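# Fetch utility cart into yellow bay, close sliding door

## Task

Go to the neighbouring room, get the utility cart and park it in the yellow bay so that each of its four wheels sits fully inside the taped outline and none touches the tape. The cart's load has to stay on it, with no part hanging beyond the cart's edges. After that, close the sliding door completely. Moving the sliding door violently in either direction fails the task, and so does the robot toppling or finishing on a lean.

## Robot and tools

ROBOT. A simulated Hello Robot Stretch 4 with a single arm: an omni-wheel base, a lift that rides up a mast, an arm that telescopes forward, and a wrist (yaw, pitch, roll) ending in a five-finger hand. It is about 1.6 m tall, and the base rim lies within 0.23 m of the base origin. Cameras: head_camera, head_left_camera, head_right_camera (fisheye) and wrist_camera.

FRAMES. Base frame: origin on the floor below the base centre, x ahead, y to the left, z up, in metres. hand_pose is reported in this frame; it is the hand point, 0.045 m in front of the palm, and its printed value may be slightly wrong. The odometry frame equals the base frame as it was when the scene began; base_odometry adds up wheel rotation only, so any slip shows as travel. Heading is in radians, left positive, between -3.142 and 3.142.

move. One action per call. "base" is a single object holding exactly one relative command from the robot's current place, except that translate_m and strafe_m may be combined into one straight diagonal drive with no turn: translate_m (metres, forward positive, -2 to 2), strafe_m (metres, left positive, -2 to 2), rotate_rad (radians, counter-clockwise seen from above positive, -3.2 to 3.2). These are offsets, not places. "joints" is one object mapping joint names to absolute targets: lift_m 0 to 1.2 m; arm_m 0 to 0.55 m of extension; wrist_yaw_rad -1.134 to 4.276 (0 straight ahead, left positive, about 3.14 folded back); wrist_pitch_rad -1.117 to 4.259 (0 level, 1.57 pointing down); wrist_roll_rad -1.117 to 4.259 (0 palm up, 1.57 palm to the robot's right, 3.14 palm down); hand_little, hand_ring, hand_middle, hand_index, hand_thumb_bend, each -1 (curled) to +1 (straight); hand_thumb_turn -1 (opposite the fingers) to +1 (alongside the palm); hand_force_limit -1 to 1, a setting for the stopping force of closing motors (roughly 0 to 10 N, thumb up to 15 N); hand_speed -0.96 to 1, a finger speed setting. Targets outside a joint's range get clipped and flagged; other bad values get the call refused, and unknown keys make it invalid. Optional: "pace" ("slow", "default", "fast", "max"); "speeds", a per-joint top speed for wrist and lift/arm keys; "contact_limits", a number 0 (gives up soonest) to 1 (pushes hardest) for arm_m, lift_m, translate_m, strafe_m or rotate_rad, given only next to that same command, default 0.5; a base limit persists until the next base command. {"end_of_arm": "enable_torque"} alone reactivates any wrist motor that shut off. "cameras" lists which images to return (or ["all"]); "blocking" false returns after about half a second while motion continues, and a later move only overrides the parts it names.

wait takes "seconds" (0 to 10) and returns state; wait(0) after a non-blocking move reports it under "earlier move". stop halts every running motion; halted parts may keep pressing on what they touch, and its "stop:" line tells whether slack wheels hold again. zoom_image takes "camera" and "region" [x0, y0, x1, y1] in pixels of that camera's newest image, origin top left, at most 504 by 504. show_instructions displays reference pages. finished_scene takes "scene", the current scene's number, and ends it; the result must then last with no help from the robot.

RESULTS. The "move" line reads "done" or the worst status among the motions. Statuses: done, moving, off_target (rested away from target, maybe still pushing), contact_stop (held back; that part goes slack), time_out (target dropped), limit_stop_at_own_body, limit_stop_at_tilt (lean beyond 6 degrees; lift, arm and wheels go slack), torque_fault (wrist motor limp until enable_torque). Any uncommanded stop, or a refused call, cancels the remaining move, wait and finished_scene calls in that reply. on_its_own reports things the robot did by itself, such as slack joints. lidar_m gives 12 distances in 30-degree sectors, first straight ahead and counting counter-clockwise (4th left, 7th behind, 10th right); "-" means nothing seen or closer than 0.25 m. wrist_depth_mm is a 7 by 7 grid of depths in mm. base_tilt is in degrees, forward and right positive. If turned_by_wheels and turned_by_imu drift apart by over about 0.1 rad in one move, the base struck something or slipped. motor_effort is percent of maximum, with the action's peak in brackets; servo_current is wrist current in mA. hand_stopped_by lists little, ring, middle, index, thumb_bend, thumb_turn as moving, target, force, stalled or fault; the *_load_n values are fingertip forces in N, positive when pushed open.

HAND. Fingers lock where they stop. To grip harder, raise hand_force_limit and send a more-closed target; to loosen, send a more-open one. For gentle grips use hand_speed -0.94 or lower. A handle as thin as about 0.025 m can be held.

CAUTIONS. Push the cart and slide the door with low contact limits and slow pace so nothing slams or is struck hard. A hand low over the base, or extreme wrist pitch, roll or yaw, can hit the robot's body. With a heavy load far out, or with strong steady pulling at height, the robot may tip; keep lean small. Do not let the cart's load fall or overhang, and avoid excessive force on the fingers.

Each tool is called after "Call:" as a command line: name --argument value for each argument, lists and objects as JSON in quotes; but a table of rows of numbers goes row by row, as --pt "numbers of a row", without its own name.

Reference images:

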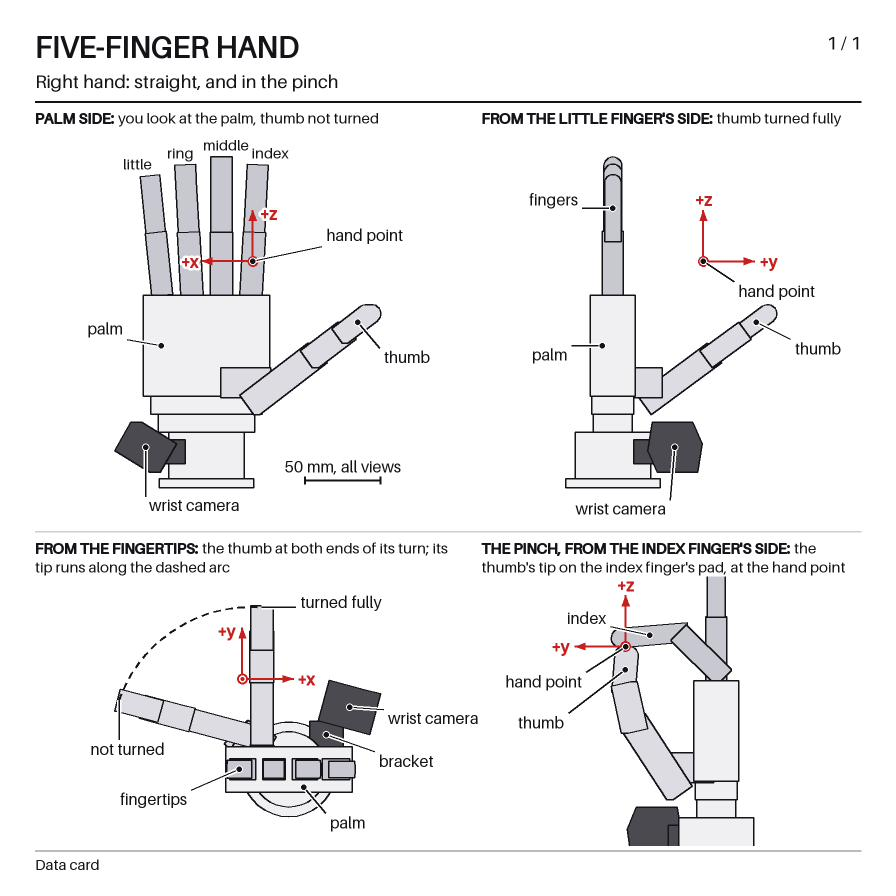

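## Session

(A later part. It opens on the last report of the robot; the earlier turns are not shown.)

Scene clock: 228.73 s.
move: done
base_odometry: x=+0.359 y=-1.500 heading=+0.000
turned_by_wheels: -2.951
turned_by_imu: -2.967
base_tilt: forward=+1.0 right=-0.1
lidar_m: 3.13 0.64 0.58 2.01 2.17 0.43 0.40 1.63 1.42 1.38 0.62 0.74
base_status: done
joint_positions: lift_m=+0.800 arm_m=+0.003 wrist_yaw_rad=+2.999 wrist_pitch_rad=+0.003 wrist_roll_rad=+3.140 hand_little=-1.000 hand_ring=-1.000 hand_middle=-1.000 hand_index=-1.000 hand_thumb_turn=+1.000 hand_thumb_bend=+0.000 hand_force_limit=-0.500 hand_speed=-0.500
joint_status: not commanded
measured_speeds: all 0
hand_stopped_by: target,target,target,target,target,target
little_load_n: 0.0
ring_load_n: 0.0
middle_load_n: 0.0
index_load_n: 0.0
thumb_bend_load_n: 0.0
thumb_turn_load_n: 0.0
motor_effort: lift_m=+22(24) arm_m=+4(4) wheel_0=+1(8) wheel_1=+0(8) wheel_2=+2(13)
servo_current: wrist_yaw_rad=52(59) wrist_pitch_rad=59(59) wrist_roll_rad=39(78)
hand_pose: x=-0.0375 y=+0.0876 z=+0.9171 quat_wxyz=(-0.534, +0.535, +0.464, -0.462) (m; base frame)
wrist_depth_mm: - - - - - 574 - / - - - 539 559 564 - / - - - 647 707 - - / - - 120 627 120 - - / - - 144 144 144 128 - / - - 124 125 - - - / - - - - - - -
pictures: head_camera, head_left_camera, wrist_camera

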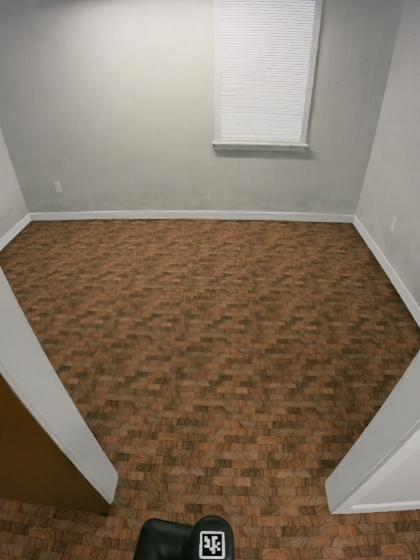

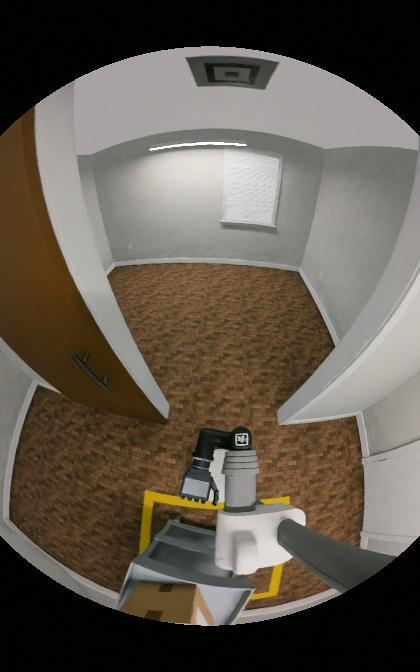

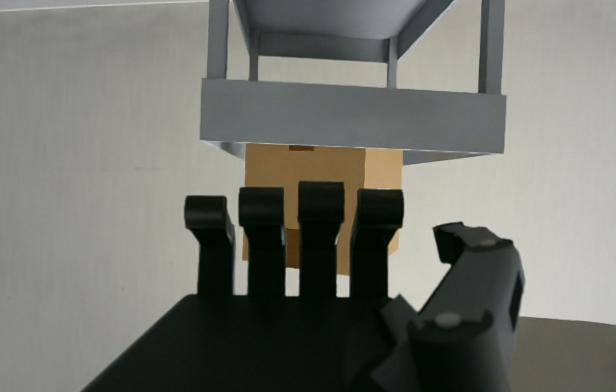

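Call:
move --base '{"strafe_m": 0.83}' --contact_limits '{"strafe_m": 0.2}'

Call:
move --base '{"translate_m": -0.15}' --contact_limits '{"translate_m": 0.2}'

Call:
move --joints '{"wrist_yaw_rad": 0.0}' --cameras '["head_camera", "head_left_camera", "head_right_camera", "wrist_camera"]'

Scene clock: 233.90 s.
move: done
base_odometry: x=+0.359 y=-0.670 heading=+0.000
turned_by_wheels: +0.000
turned_by_imu: +0.001
base_tilt: forward=+1.0 right=+0.0
lidar_m: 0.37 0.41 0.62 1.46 1.56 1.57 1.52 0.65 0.61 1.61 1.37 0.39
base_status: done
joint_positions: lift_m=+0.800 arm_m=+0.003 wrist_yaw_rad=+2.999 wrist_pitch_rad=+0.003 wrist_roll_rad=+3.140 hand_little=-1.000 hand_ring=-1.000 hand_middle=-1.000 hand_index=-1.000 hand_thumb_turn=+1.000 hand_thumb_bend=+0.000 hand_force_limit=-0.500 hand_speed=-0.500
joint_status: not commanded
measured_speeds: all 0
hand_stopped_by: target,target,target,target,target,target
little_load_n: 0.0
ring_load_n: 0.0
middle_load_n: 0.0
index_load_n: 0.0
thumb_bend_load_n: 0.0
thumb_turn_load_n: 0.0
motor_effort: lift_m=+22(23) arm_m=+4(4) wheel_0=+1(12) wheel_1=-1(10) wheel_2=+1(9)
servo_current: wrist_yaw_rad=52(59) wrist_pitch_rad=39(52) wrist_roll_rad=46(78)
contact_limits: strafe_m 0.2
hand_pose: x=-0.0375 y=+0.0876 z=+0.9171 quat_wxyz=(-0.534, +0.535, +0.464, -0.462) (m; base frame)
wrist_depth_mm: 1808 - - - - - - / 1808 - - - - - - / 1863 - - - - - - / 1921 - 120 - - - - / 1863 - 145 144 144 128 - / 1921 - 124 126 - - - / 1863 - - - - - -
pictures: none

Scene clock: 235.73 s.
move: done
base_odometry: x=+0.209 y=-0.670 heading=+0.000
turned_by_wheels: +0.000
turned_by_imu: +0.000
base_tilt: forward=+1.0 right=-0.1
lidar_m: 0.53 0.58 0.82 1.46 1.55 1.41 1.37 0.60 0.51 2.11 1.45 0.54
base_status: done
joint_positions: lift_m=+0.800 arm_m=+0.003 wrist_yaw_rad=+2.999 wrist_pitch_rad=+0.003 wrist_roll_rad=+3.140 hand_little=-1.000 hand_ring=-1.000 hand_middle=-1.000 hand_index=-1.000 hand_thumb_turn=+1.000 hand_thumb_bend=+0.000 hand_force_limit=-0.500 hand_speed=-0.500
joint_status: not commanded
measured_speeds: all 0
hand_stopped_by: target,target,target,target,target,target
little_load_n: -0.5
ring_load_n: 0.0
middle_load_n: 0.0
index_load_n: 0.0
thumb_bend_load_n: 0.0
thumb_turn_load_n: 0.0
motor_effort: lift_m=+22(23) arm_m=+4(4) wheel_0=+0(8) wheel_1=+0(7) wheel_2=-2(12)
servo_current: wrist_yaw_rad=46(52) wrist_pitch_rad=46(52) wrist_roll_rad=33(78)
contact_limits: translate_m 0.2
hand_pose: x=-0.0375 y=+0.0876 z=+0.9171 quat_wxyz=(-0.534, +0.535, +0.464, -0.462) (m; base frame)
wrist_depth_mm: 1661 - - - - - - / 1661 - - - - - - / 1708 - - - - - - / 1708 - 120 - - - - / 1661 - 144 145 144 128 - / 1708 - 124 126 - - - / 1708 - - - - - -
pictures: none

Scene clock: 238.00 s.
move: done
base_odometry: x=+0.209 y=-0.670 heading=+0.000
turned_by_wheels: +0.000
turned_by_imu: -0.001
base_tilt: forward=+0.9 right=+0.0
lidar_m: 0.52 0.57 0.84 1.48 1.56 1.44 1.37 0.63 0.52 2.13 1.41 0.54
base_status: not commanded
joint_positions: lift_m=+0.800 arm_m=+0.003 wrist_yaw_rad=+0.001 wrist_pitch_rad=+0.003 wrist_roll_rad=+3.140 hand_little=-1.000 hand_ring=-1.000 hand_middle=-1.000 hand_index=-1.000 hand_thumb_turn=+1.000 hand_thumb_bend=+0.000 hand_force_limit=-0.500 hand_speed=-0.500
joint_status: all done
measured_speeds: all 0
hand_stopped_by: target,target,target,target,target,target
little_load_n: 0.0
ring_load_n: 0.0
middle_load_n: 0.0
index_load_n: 0.0
thumb_bend_load_n: 0.0
thumb_turn_load_n: -0.5
motor_effort: lift_m=+22(23) arm_m=+4(4) wheel_0=+0(0) wheel_1=+0(1) wheel_2=-2(2)
servo_current: wrist_yaw_rad=46(124) wrist_pitch_rad=39(46) wrist_roll_rad=59(72)
contact_limits: translate_m 0.2
hand_pose: x=+0.3947 y=-0.0564 z=+0.9171 quat_wxyz=(-0.499, +0.502, -0.500, +0.499) (m; base frame)
wrist_depth_mm: 327 329 329 330 332 332 334 / 327 329 330 332 332 334 336 / 329 332 332 336 336 336 334 / 330 332 334 334 338 338 342 / 330 336 147 144 145 128 342 / 336 338 125 126 143 - - / 281 340 - - - - -
pictures: head_camera, head_left_camera, head_right_camera, wrist_camera

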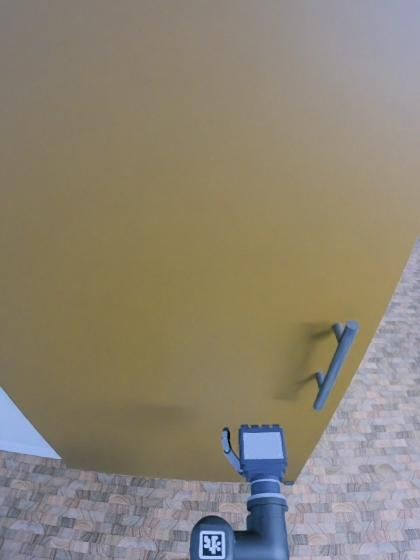

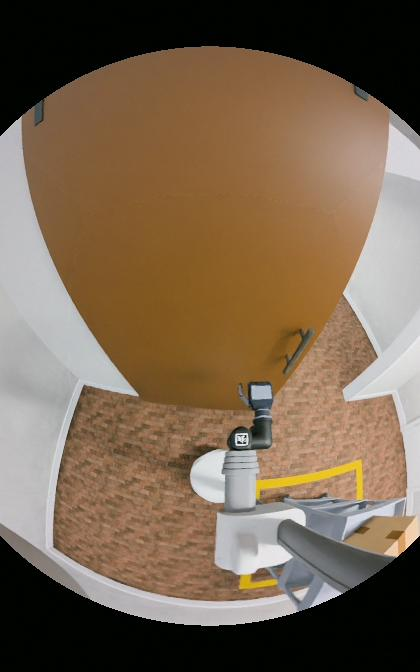

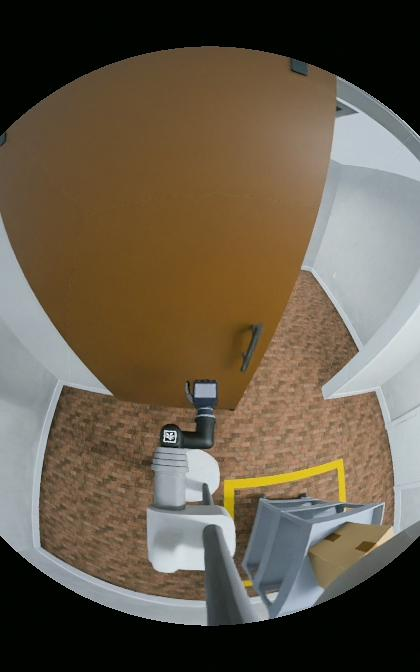

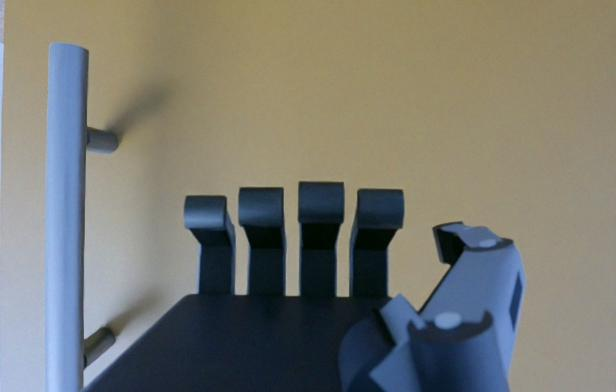

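Call:
move --base '{"rotate_rad": -0.016}' --pace "slow"

Call:
move --base '{"translate_m": 0.152}' --pace "slow" --contact_limits '{"translate_m": 0.1}' --cameras '["wrist_camera"]'

Scene clock: 240.40 s.
move: done
base_odometry: x=+0.209 y=-0.670 heading=-0.015
turned_by_wheels: -0.016
turned_by_imu: -0.016
base_tilt: forward=+1.0 right=-0.1
lidar_m: 0.53 0.58 0.82 1.47 1.56 1.40 1.36 0.63 0.53 2.20 1.43 0.52
base_status: done
joint_positions: lift_m=+0.800 arm_m=+0.003 wrist_yaw_rad=+0.001 wrist_pitch_rad=+0.003 wrist_roll_rad=+3.140 hand_little=-1.000 hand_ring=-1.000 hand_middle=-1.000 hand_index=-1.000 hand_thumb_turn=+1.000 hand_thumb_bend=+0.000 hand_force_limit=-0.500 hand_speed=-0.500
joint_status: not commanded
measured_speeds: all 0
hand_stopped_by: target,target,target,target,target,target
little_load_n: 0.0
ring_load_n: 0.0
middle_load_n: 0.0
index_load_n: 0.0
thumb_bend_load_n: 0.0
thumb_turn_load_n: 0.0
motor_effort: lift_m=+22(23) arm_m=+4(4) wheel_0=+2(5) wheel_1=+2(3) wheel_2=+0(4)
servo_current: wrist_yaw_rad=46(52) wrist_pitch_rad=39(46) wrist_roll_rad=46(59)
hand_pose: x=+0.3947 y=-0.0564 z=+0.9171 quat_wxyz=(-0.499, +0.502, -0.500, +0.499) (m; base frame)
wrist_depth_mm: 334 334 330 332 332 332 330 / 332 334 334 334 334 334 332 / 334 336 334 334 332 334 336 / 334 338 338 336 336 338 338 / 340 340 147 145 146 128 338 / 342 342 125 125 143 - - / 342 314 - - - - -
pictures: none

Scene clock: 243.20 s.
move: done
base_odometry: x=+0.361 y=-0.672 heading=-0.015
turned_by_wheels: +0.000
turned_by_imu: -0.001
base_tilt: forward=+1.0 right=-0.1
lidar_m: 0.38 0.38 0.59 1.46 1.54 1.58 1.51 0.67 0.61 1.69 1.39 0.39
base_status: done
joint_positions: lift_m=+0.800 arm_m=+0.003 wrist_yaw_rad=+0.001 wrist_pitch_rad=+0.003 wrist_roll_rad=+3.140 hand_little=-1.000 hand_ring=-1.000 hand_middle=-1.000 hand_index=-1.000 hand_thumb_turn=+1.000 hand_thumb_bend=+0.000 hand_force_limit=-0.500 hand_speed=-0.500
joint_status: not commanded
measured_speeds: all 0
hand_stopped_by: target,target,target,target,target,target
little_load_n: 0.0
ring_load_n: 0.0
middle_load_n: 0.0
index_load_n: 0.5
thumb_bend_load_n: 0.0
thumb_turn_load_n: 0.0
motor_effort: lift_m=+22(23) arm_m=+4(4) wheel_0=+3(6) wheel_1=+2(6) wheel_2=-2(11)
servo_current: wrist_yaw_rad=52(52) wrist_pitch_rad=39(59) wrist_roll_rad=33(85)
contact_limits: translate_m 0.1
hand_pose: x=+0.3947 y=-0.0564 z=+0.9171 quat_wxyz=(-0.499, +0.502, -0.500, +0.499) (m; base frame)
wrist_depth_mm: 183 183 183 183 183 183 183 / 184 183 185 183 183 184 184 / 185 185 185 185 185 185 184 / 186 186 185 186 186 186 186 / 187 187 148 144 186 133 - / 188 188 136 126 144 - - / 189 189 - - - - -
pictures: wrist_camera

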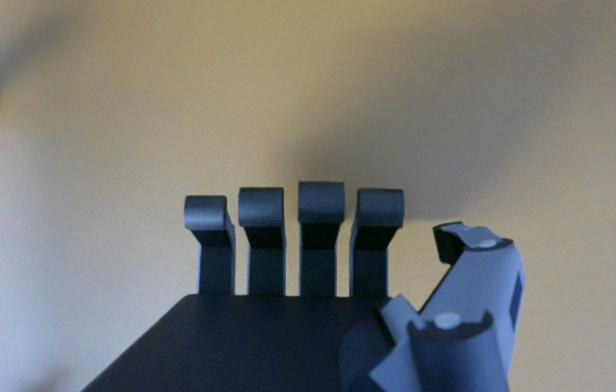

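Call:
move --base '{"strafe_m": -0.3, "translate_m": 0.005}' --pace "slow" --contact_limits '{"strafe_m": 0.5}' --cameras '["wrist_camera", "head_camera"]'

Scene clock: 248.40 s.
move: done
base_odometry: x=+0.361 y=-0.972 heading=-0.015
turned_by_wheels: +0.000
turned_by_imu: -0.001
base_tilt: forward=+1.0 right=-0.1
lidar_m: 0.38 0.40 0.58 1.77 1.89 1.59 0.56 0.41 0.62 1.64 1.09 0.32
base_status: done
joint_positions: lift_m=+0.800 arm_m=+0.003 wrist_yaw_rad=+0.003 wrist_pitch_rad=+0.003 wrist_roll_rad=+3.140 hand_little=-1.000 hand_ring=-1.000 hand_middle=-1.000 hand_index=-1.000 hand_thumb_turn=+1.000 hand_thumb_bend=+0.000 hand_force_limit=-0.500 hand_speed=-0.500
joint_status: not commanded
measured_speeds: all 0
hand_stopped_by: target,target,target,target,target,target
little_load_n: 0.0
ring_load_n: 0.0
middle_load_n: 0.0
index_load_n: 0.0
thumb_bend_load_n: 0.0
thumb_turn_load_n: -0.5
motor_effort: lift_m=+22(23) arm_m=-3(4) wheel_0=+5(17) wheel_1=-1(8) wheel_2=-1(6)
servo_current: wrist_yaw_rad=52(78) wrist_pitch_rad=33(52) wrist_roll_rad=39(72)
contact_limits: strafe_m 0.5
hand_pose: x=+0.3948 y=-0.0560 z=+0.9171 quat_wxyz=(-0.499, +0.502, -0.500, +0.499) (m; base frame)
wrist_depth_mm: 165 104 168 169 171 172 173 / 166 102 168 170 171 173 173 / 167 105 169 171 172 174 175 / 168 103 170 172 173 174 175 / 168 - 148 147 174 133 177 / 169 111 136 125 143 - - / 170 102 - - - - -
pictures: head_camera, wrist_camera

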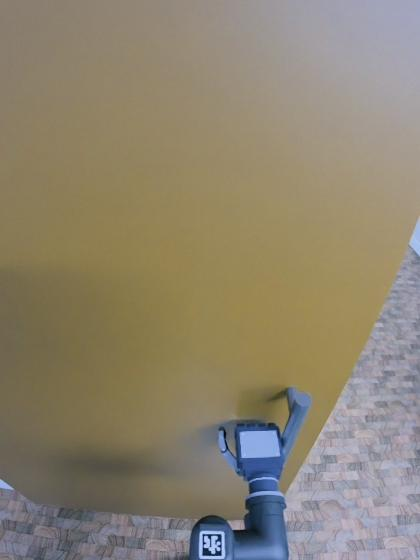

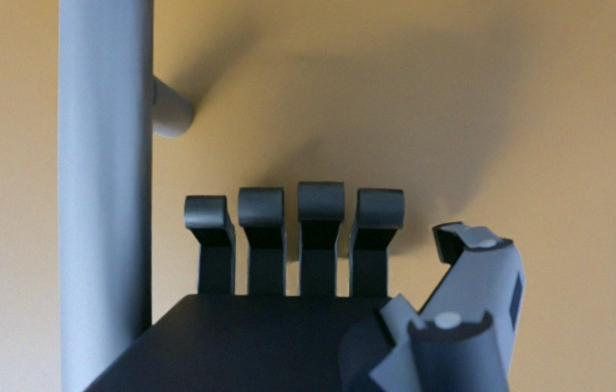

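Call:
move --base '{"strafe_m": -0.35, "translate_m": -0.004}' --pace "slow" --contact_limits '{"strafe_m": 0.5}' --cameras '["wrist_camera"]'

Scene clock: 259.37 s.
move: done
base_odometry: x=+0.352 y=-1.322 heading=-0.014
turned_by_wheels: +0.001
turned_by_imu: -0.001
base_tilt: forward=+1.0 right=-0.1
lidar_m: 0.37 0.35 0.56 1.96 2.17 0.38 0.37 0.43 1.61 1.59 0.80 0.35
base_status: done
joint_positions: lift_m=+0.800 arm_m=+0.003 wrist_yaw_rad=+0.004 wrist_pitch_rad=+0.003 wrist_roll_rad=+3.140 hand_little=-1.000 hand_ring=-1.000 hand_middle=-1.000 hand_index=-1.000 hand_thumb_turn=+1.000 hand_thumb_bend=+0.000 hand_force_limit=-0.500 hand_speed=-0.500
joint_status: not commanded
measured_speeds: all 0
hand_stopped_by: target,target,target,target,target,target
little_load_n: 0.0
ring_load_n: 0.0
middle_load_n: 0.0
index_load_n: 0.0
thumb_bend_load_n: 0.0
thumb_turn_load_n: 0.0
motor_effort: lift_m=+22(23) arm_m=-4(4) wheel_0=+5(14) wheel_1=-1(7) wheel_2=+4(9)
servo_current: wrist_yaw_rad=39(59) wrist_pitch_rad=39(52) wrist_roll_rad=33(72)
contact_limits: strafe_m 0.5
hand_pose: x=+0.3949 y=-0.0557 z=+0.9171 quat_wxyz=(-0.500, +0.502, -0.499, +0.499) (m; base frame)
wrist_depth_mm: - 107 164 165 167 167 169 / 161 - 164 166 167 169 169 / 163 109 166 167 168 169 171 / 163 103 165 166 168 170 172 / 164 110 148 147 170 132 172 / 164 111 136 126 143 - - / 165 - - - - - -
pictures: wrist_camera

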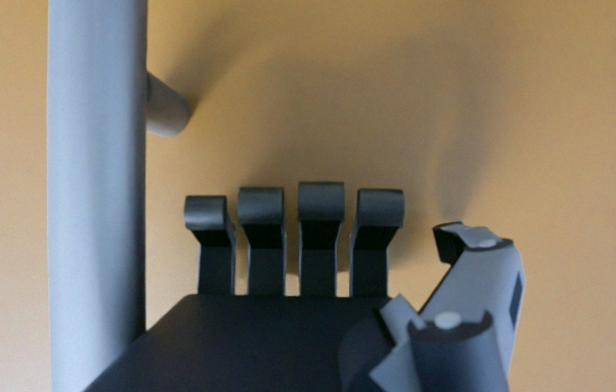

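Call:
move --base '{"strafe_m": -0.33, "translate_m": -0.010}' --pace "slow" --contact_limits '{"strafe_m": 0.5}' --cameras '["all"]'

Scene clock: 264.50 s.
move: done
base_odometry: x=+0.338 y=-1.652 heading=-0.014
turned_by_wheels: +0.000
turned_by_imu: +0.000
base_tilt: forward=+1.0 right=+0.0
lidar_m: 0.36 0.38 0.58 1.98 0.54 0.45 0.45 1.62 1.29 1.24 0.64 0.35
base_status: done
joint_positions: lift_m=+0.800 arm_m=+0.003 wrist_yaw_rad=+0.004 wrist_pitch_rad=+0.003 wrist_roll_rad=+3.140 hand_little=-1.000 hand_ring=-1.000 hand_middle=-1.000 hand_index=-1.000 hand_thumb_turn=+1.000 hand_thumb_bend=+0.000 hand_force_limit=-0.500 hand_speed=-0.500
joint_status: not commanded
measured_speeds: all 0
hand_stopped_by: target,target,target,target,target,target
little_load_n: 0.0
ring_load_n: 0.0
middle_load_n: 0.0
index_load_n: 0.0
thumb_bend_load_n: 0.5
thumb_turn_load_n: 0.0
motor_effort: lift_m=+22(23) arm_m=-4(4) wheel_0=+3(14) wheel_1=-1(6) wheel_2=+3(10)
servo_current: wrist_yaw_rad=52(59) wrist_pitch_rad=39(52) wrist_roll_rad=39(78)
contact_limits: strafe_m 0.5
hand_pose: x=+0.3949 y=-0.0558 z=+0.9171 quat_wxyz=(-0.500, +0.502, -0.499, +0.499) (m; base frame)
wrist_depth_mm: - 107 164 166 167 168 169 / 162 - 165 167 168 169 170 / 163 109 166 167 169 170 172 / 164 104 166 167 169 171 172 / 165 110 148 146 170 133 173 / 165 110 136 126 143 - - / 166 - - - - - -
pictures: head_camera, head_left_camera, head_right_camera, wrist_camera

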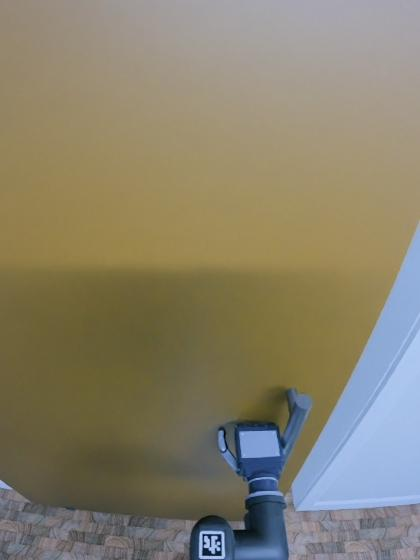

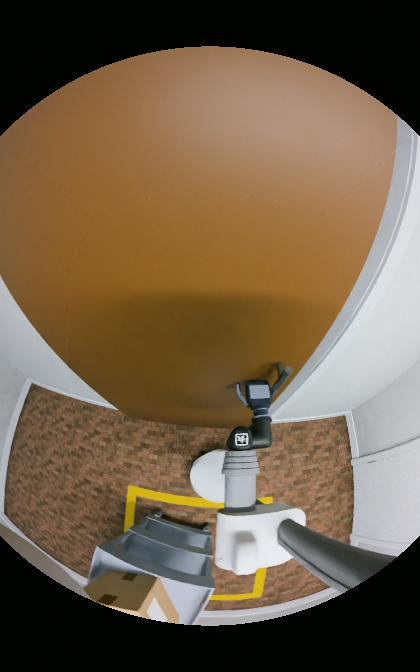

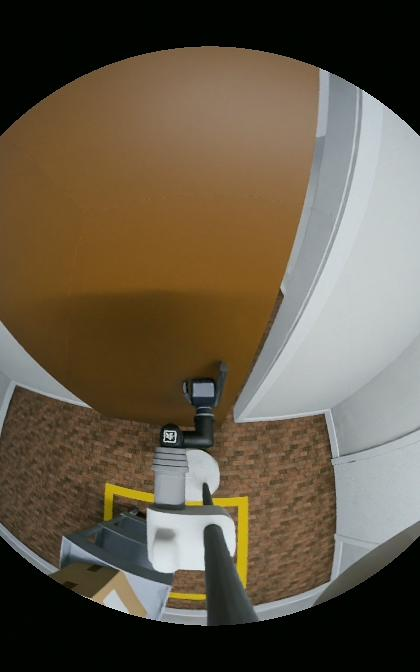

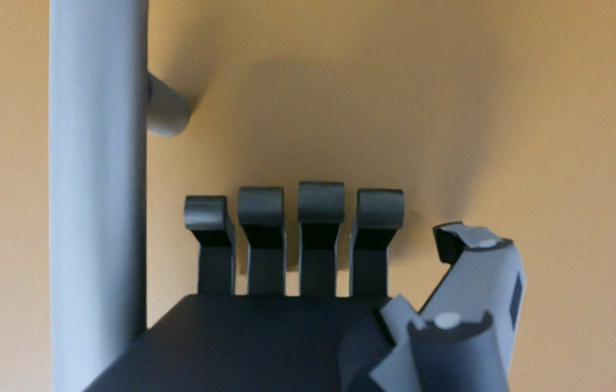

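Call:
move --base '{"strafe_m": -0.1, "translate_m": -0.003}' --pace "slow" --contact_limits '{"strafe_m": 0.4}' --cameras '["head_right_camera", "head_left_camera"]'

Call:
move --base '{"strafe_m": -0.05}' --pace "slow" --contact_limits '{"strafe_m": 0.3}' --cameras '["head_right_camera", "head_left_camera"]'

Scene clock: 267.37 s.
move: done
base_odometry: x=+0.333 y=-1.752 heading=-0.013
turned_by_wheels: +0.001
turned_by_imu: +0.000
base_tilt: forward=+1.0 right=-0.1
lidar_m: 0.37 0.40 0.56 1.97 0.55 0.47 1.52 1.64 1.18 1.13 0.61 0.34
base_status: done
joint_positions: lift_m=+0.800 arm_m=+0.003 wrist_yaw_rad=+0.004 wrist_pitch_rad=+0.003 wrist_roll_rad=+3.140 hand_little=-1.000 hand_ring=-1.000 hand_middle=-1.000 hand_index=-1.000 hand_thumb_turn=+1.000 hand_thumb_bend=+0.000 hand_force_limit=-0.500 hand_speed=-0.500
joint_status: not commanded
measured_speeds: all 0
hand_stopped_by: target,target,target,target,target,target
little_load_n: 0.0
ring_load_n: 0.0
middle_load_n: 0.0
index_load_n: 0.0
thumb_bend_load_n: 0.0
thumb_turn_load_n: 0.0
motor_effort: lift_m=+22(23) arm_m=-4(4) wheel_0=+4(15) wheel_1=+0(6) wheel_2=+4(10)
servo_current: wrist_yaw_rad=52(59) wrist_pitch_rad=26(46) wrist_roll_rad=20(78)
contact_limits: strafe_m 0.4
hand_pose: x=+0.3949 y=-0.0559 z=+0.9171 quat_wxyz=(-0.500, +0.502, -0.499, +0.499) (m; base frame)
wrist_depth_mm: - 107 166 167 169 170 171 / 164 103 166 168 169 171 172 / 164 104 167 168 170 172 172 / 165 105 167 169 171 173 174 / 166 110 148 146 172 133 174 / 167 110 136 126 143 - - / 167 - - - - - -
pictures: head_left_camera, head_right_camera

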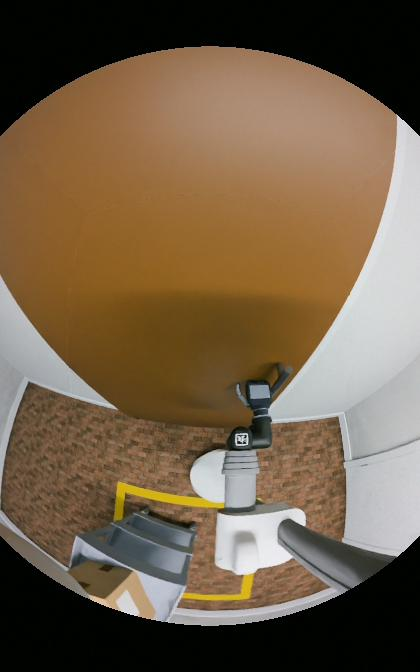

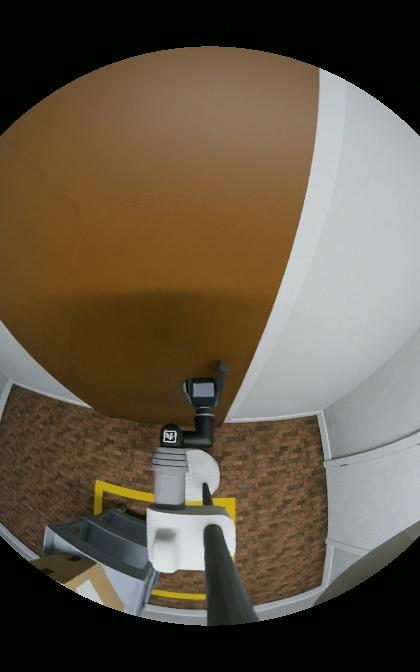

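Scene clock: 268.97 s.
move: done
base_odometry: x=+0.333 y=-1.802 heading=-0.013
turned_by_wheels: +0.000
turned_by_imu: +0.000
base_tilt: forward=+1.0 right=-0.1
lidar_m: 0.37 0.39 0.57 1.96 0.58 0.49 1.52 1.56 1.12 1.08 0.61 0.34
base_status: done
joint_positions: lift_m=+0.800 arm_m=+0.003 wrist_yaw_rad=+0.005 wrist_pitch_rad=+0.003 wrist_roll_rad=+3.140 hand_little=-1.000 hand_ring=-1.000 hand_middle=-1.000 hand_index=-1.000 hand_thumb_turn=+1.000 hand_thumb_bend=+0.000 hand_force_limit=-0.500 hand_speed=-0.500
joint_status: not commanded
measured_speeds: all 0
hand_stopped_by: target,target,target,target,target,target
little_load_n: 0.0
ring_load_n: 0.0
middle_load_n: 0.0
index_load_n: 0.0
thumb_bend_load_n: 0.0
thumb_turn_load_n: 0.0
motor_effort: lift_m=+22(23) arm_m=-3(4) wheel_0=+6(13) wheel_1=-2(6) wheel_2=+1(6)
servo_current: wrist_yaw_rad=46(65) wrist_pitch_rad=33(52) wrist_roll_rad=46(65)
contact_limits: strafe_m 0.3
hand_pose: x=+0.3950 y=-0.0556 z=+0.9171 quat_wxyz=(-0.500, +0.503, -0.499, +0.498) (m; base frame)
wrist_depth_mm: - - 165 166 168 169 170 / 162 - 166 167 169 170 171 / 163 109 166 168 170 172 172 / 163 104 167 167 170 172 174 / 164 110 148 147 171 132 174 / 165 110 136 125 143 - - / 166 - - - - - -
pictures: head_left_camera, head_right_camera

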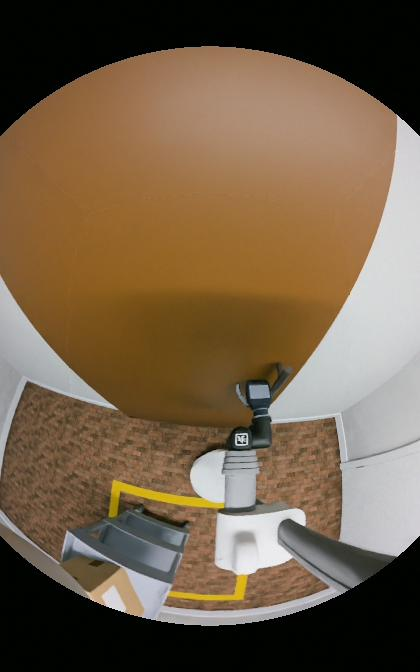

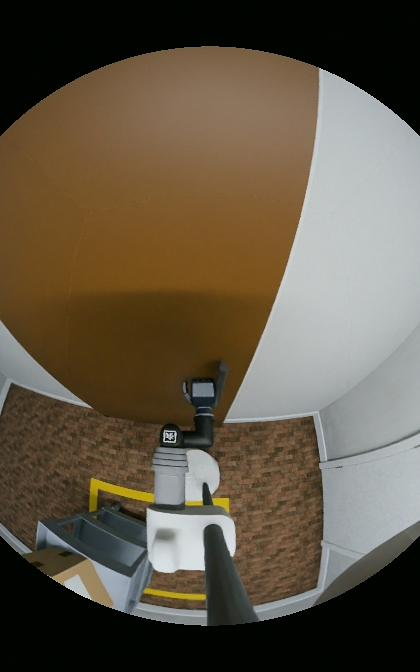

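Call:
move --base '{"strafe_m": -0.04}' --pace "slow" --contact_limits '{"strafe_m": 0.3}' --cameras '["wrist_camera"]'

Scene clock: 271.40 s.
move: contact_stop
base_odometry: x=+0.329 y=-1.832 heading=+0.055
turned_by_wheels: +0.068
turned_by_imu: +0.068
base_tilt: forward=+1.0 right=-0.1
lidar_m: 0.36 0.41 0.61 2.63 0.56 0.50 1.54 1.39 1.08 1.04 0.59 0.32
base_status: strafe_m contact_stop (by the wheels' count: -0.030 of -0.040)
joint_positions: lift_m=+0.800 arm_m=+0.003 wrist_yaw_rad=+0.001 wrist_pitch_rad=+0.003 wrist_roll_rad=+3.140 hand_little=-1.000 hand_ring=-1.000 hand_middle=-1.000 hand_index=-1.000 hand_thumb_turn=+1.000 hand_thumb_bend=+0.000 hand_force_limit=-0.500 hand_speed=-0.500
joint_status: not commanded
measured_speeds: all 0
hand_stopped_by: target,target,target,target,target,target
little_load_n: 0.0
ring_load_n: 0.0
middle_load_n: 0.0
index_load_n: 0.0
thumb_bend_load_n: 0.0
thumb_turn_load_n: -0.5
on_its_own: the wheels are slack since a contact_stop
motor_effort: lift_m=+22(23) arm_m=-2(4) wheel_0=+0(20) wheel_1=+0(6) wheel_2=+0(6)
servo_current: wrist_yaw_rad=52(111) wrist_pitch_rad=46(52) wrist_roll_rad=33(65)
contact_limits: strafe_m 0.3
hand_pose: x=+0.3947 y=-0.0564 z=+0.9171 quat_wxyz=(-0.499, +0.502, -0.500, +0.499) (m; base frame)
wrist_depth_mm: - 160 162 165 168 171 175 / - 149 163 166 169 173 176 / - 161 163 167 169 173 176 / - 162 163 166 171 175 177 / - 163 148 147 172 132 179 / - 163 136 126 143 - - / - - - - - - -
pictures: wrist_camera

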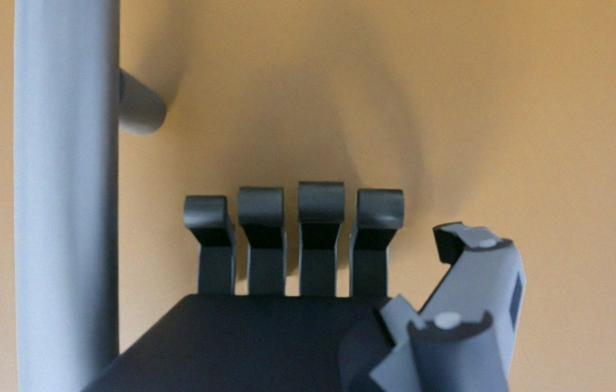

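Call:
move --base '{"rotate_rad": -0.06}' --pace "slow" --contact_limits '{"rotate_rad": 0.2}'

Call:
move --base '{"strafe_m": -0.02}' --pace "slow" --contact_limits '{"strafe_m": 0.25}' --cameras '["wrist_camera", "head_right_camera"]'

Scene clock: 273.43 s.
move: done
base_odometry: x=+0.329 y=-1.832 heading=-0.003
turned_by_wheels: -0.058
turned_by_imu: -0.058
base_tilt: forward=+0.9 right=-0.2
lidar_m: 0.38 0.38 0.58 2.06 0.57 0.49 1.55 1.53 1.10 1.06 0.63 0.32
base_status: done
joint_positions: lift_m=+0.800 arm_m=+0.003 wrist_yaw_rad=+0.012 wrist_pitch_rad=+0.003 wrist_roll_rad=+3.140 hand_little=-1.000 hand_ring=-1.000 hand_middle=-1.000 hand_index=-1.000 hand_thumb_turn=+1.000 hand_thumb_bend=+0.000 hand_force_limit=-0.500 hand_speed=-0.500
joint_status: not commanded
measured_speeds: all 0
hand_stopped_by: target,target,target,target,target,target
little_load_n: 0.0
ring_load_n: 0.0
middle_load_n: 0.0
index_load_n: 0.0
thumb_bend_load_n: 0.0
thumb_turn_load_n: 0.0
motor_effort: lift_m=+23(23) arm_m=+3(3) wheel_0=+17(17) wheel_1=+2(4) wheel_2=+8(8)
servo_current: wrist_yaw_rad=72(78) wrist_pitch_rad=46(46) wrist_roll_rad=39(59)
contact_limits: rotate_rad 0.2
hand_pose: x=+0.3953 y=-0.0542 z=+0.9171 quat_wxyz=(-0.502, +0.504, -0.497, +0.497) (m; base frame)
wrist_depth_mm: 158 108 163 167 170 173 175 / 159 - 164 167 171 174 176 / 159 110 165 168 171 174 177 / 160 111 165 168 172 176 178 / 161 111 148 146 173 133 179 / 161 111 136 126 143 - - / 162 - - - - - -
pictures: none

Scene clock: 274.30 s.
move: contact_stop
base_odometry: x=+0.327 y=-1.834 heading=+0.047
turned_by_wheels: +0.050
turned_by_imu: +0.050
base_tilt: forward=+1.0 right=-0.1
lidar_m: 0.37 0.40 0.60 2.63 0.56 0.48 1.53 1.40 1.09 1.06 0.60 0.33
base_status: strafe_m contact_stop (by the wheels' count: -0.002 of -0.020)
joint_positions: lift_m=+0.800 arm_m=+0.003 wrist_yaw_rad=+0.001 wrist_pitch_rad=+0.003 wrist_roll_rad=+3.140 hand_little=-1.000 hand_ring=-1.000 hand_middle=-1.000 hand_index=-1.000 hand_thumb_turn=+1.000 hand_thumb_bend=+0.000 hand_force_limit=-0.500 hand_speed=-0.500
joint_status: not commanded
measured_speeds: all 0
hand_stopped_by: target,target,target,target,target,target
little_load_n: 0.0
ring_load_n: 0.0
middle_load_n: 0.0
index_load_n: 0.0
thumb_bend_load_n: 0.0
thumb_turn_load_n: 0.0
on_its_own: the wheels are slack since a contact_stop
motor_effort: lift_m=+22(23) arm_m=+3(4) wheel_0=+0(22) wheel_1=+0(4) wheel_2=+0(8)
servo_current: wrist_yaw_rad=39(98) wrist_pitch_rad=26(52) wrist_roll_rad=46(91)
contact_limits: strafe_m 0.25
hand_pose: x=+0.3947 y=-0.0564 z=+0.9171 quat_wxyz=(-0.499, +0.502, -0.500, +0.499) (m; base frame)
wrist_depth_mm: - - 165 168 172 175 177 / 160 107 166 169 172 176 178 / 160 108 167 170 173 176 179 / 161 108 167 170 174 177 180 / 162 - 148 146 175 133 - / 162 109 136 125 144 - - / - - - - - - -
pictures: head_right_camera, wrist_camera

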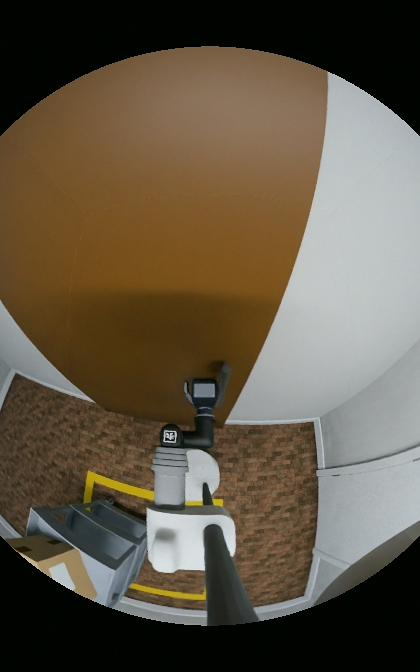

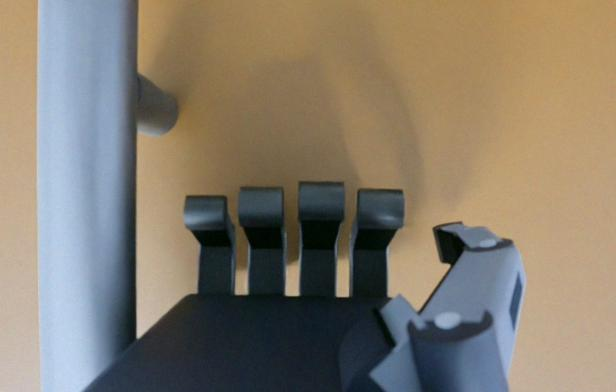

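Call:
move --base '{"strafe_m": 0.06}' --pace "slow" --cameras '["head_left_camera", "head_right_camera"]'

Call:
zoom_image --camera "head_left_camera" --region '[0, 440, 300, 640]'

Scene clock: 276.90 s.
move: done
base_odometry: x=+0.324 y=-1.774 heading=+0.047
turned_by_wheels: +0.000
turned_by_imu: -0.001
base_tilt: forward=+1.0 right=-0.1
lidar_m: 0.37 0.43 0.64 2.57 0.53 0.47 1.54 1.55 1.17 1.12 0.60 0.35
base_status: done
joint_positions: lift_m=+0.800 arm_m=+0.003 wrist_yaw_rad=+0.001 wrist_pitch_rad=+0.003 wrist_roll_rad=+3.140 hand_little=-1.000 hand_ring=-1.000 hand_middle=-1.000 hand_index=-1.000 hand_thumb_turn=+1.000 hand_thumb_bend=+0.000 hand_force_limit=-0.500 hand_speed=-0.500
joint_status: not commanded
measured_speeds: all 0
hand_stopped_by: target,target,target,target,target,target
little_load_n: 0.0
ring_load_n: 0.0
middle_load_n: 0.0
index_load_n: 0.0
thumb_bend_load_n: 0.0
thumb_turn_load_n: 0.0
motor_effort: lift_m=+23(23) arm_m=+4(4) wheel_0=-3(8) wheel_1=+0(6) wheel_2=-1(6)
servo_current: wrist_yaw_rad=52(59) wrist_pitch_rad=46(46) wrist_roll_rad=39(72)
hand_pose: x=+0.3947 y=-0.0564 z=+0.9171 quat_wxyz=(-0.499, +0.502, -0.500, +0.499) (m; base frame)
wrist_depth_mm: 165 167 171 174 177 180 183 / 165 168 171 175 178 181 184 / 166 169 172 176 179 182 185 / 167 170 171 175 179 183 185 / 167 170 148 145 146 132 - / 168 171 136 125 143 - - / 169 171 - - - - -
pictures: head_left_camera, head_right_camera

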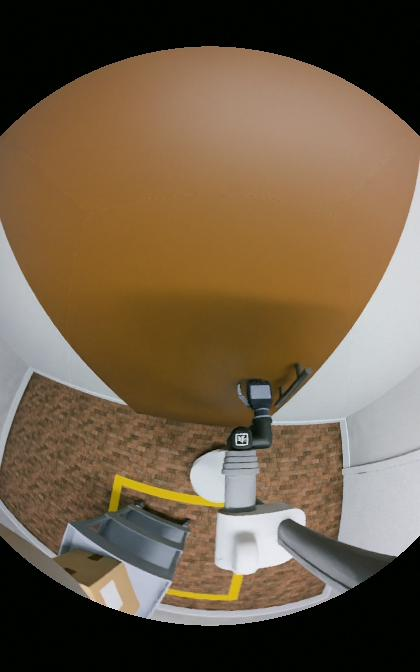

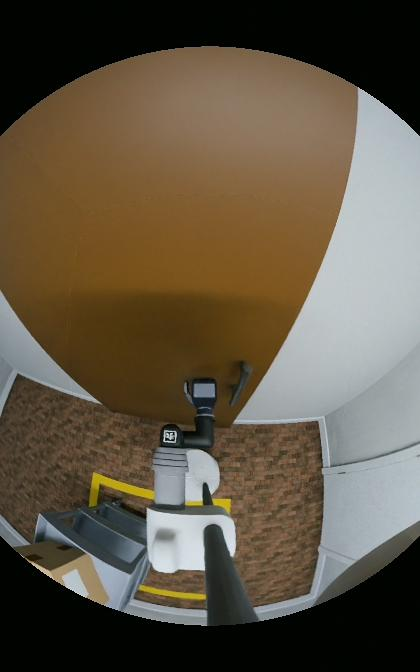

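Scaled by 1.680 from the camera's 420x672 image, which has a finer 600x960 frame.

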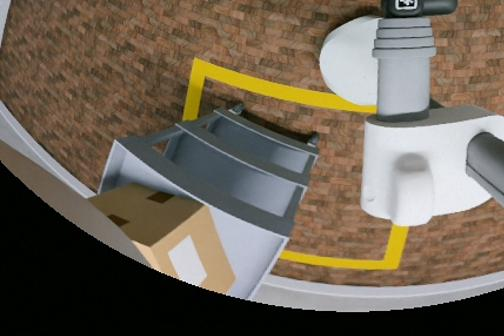

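Call:
finished_scene --scene 2

The scene is finished: the task was done.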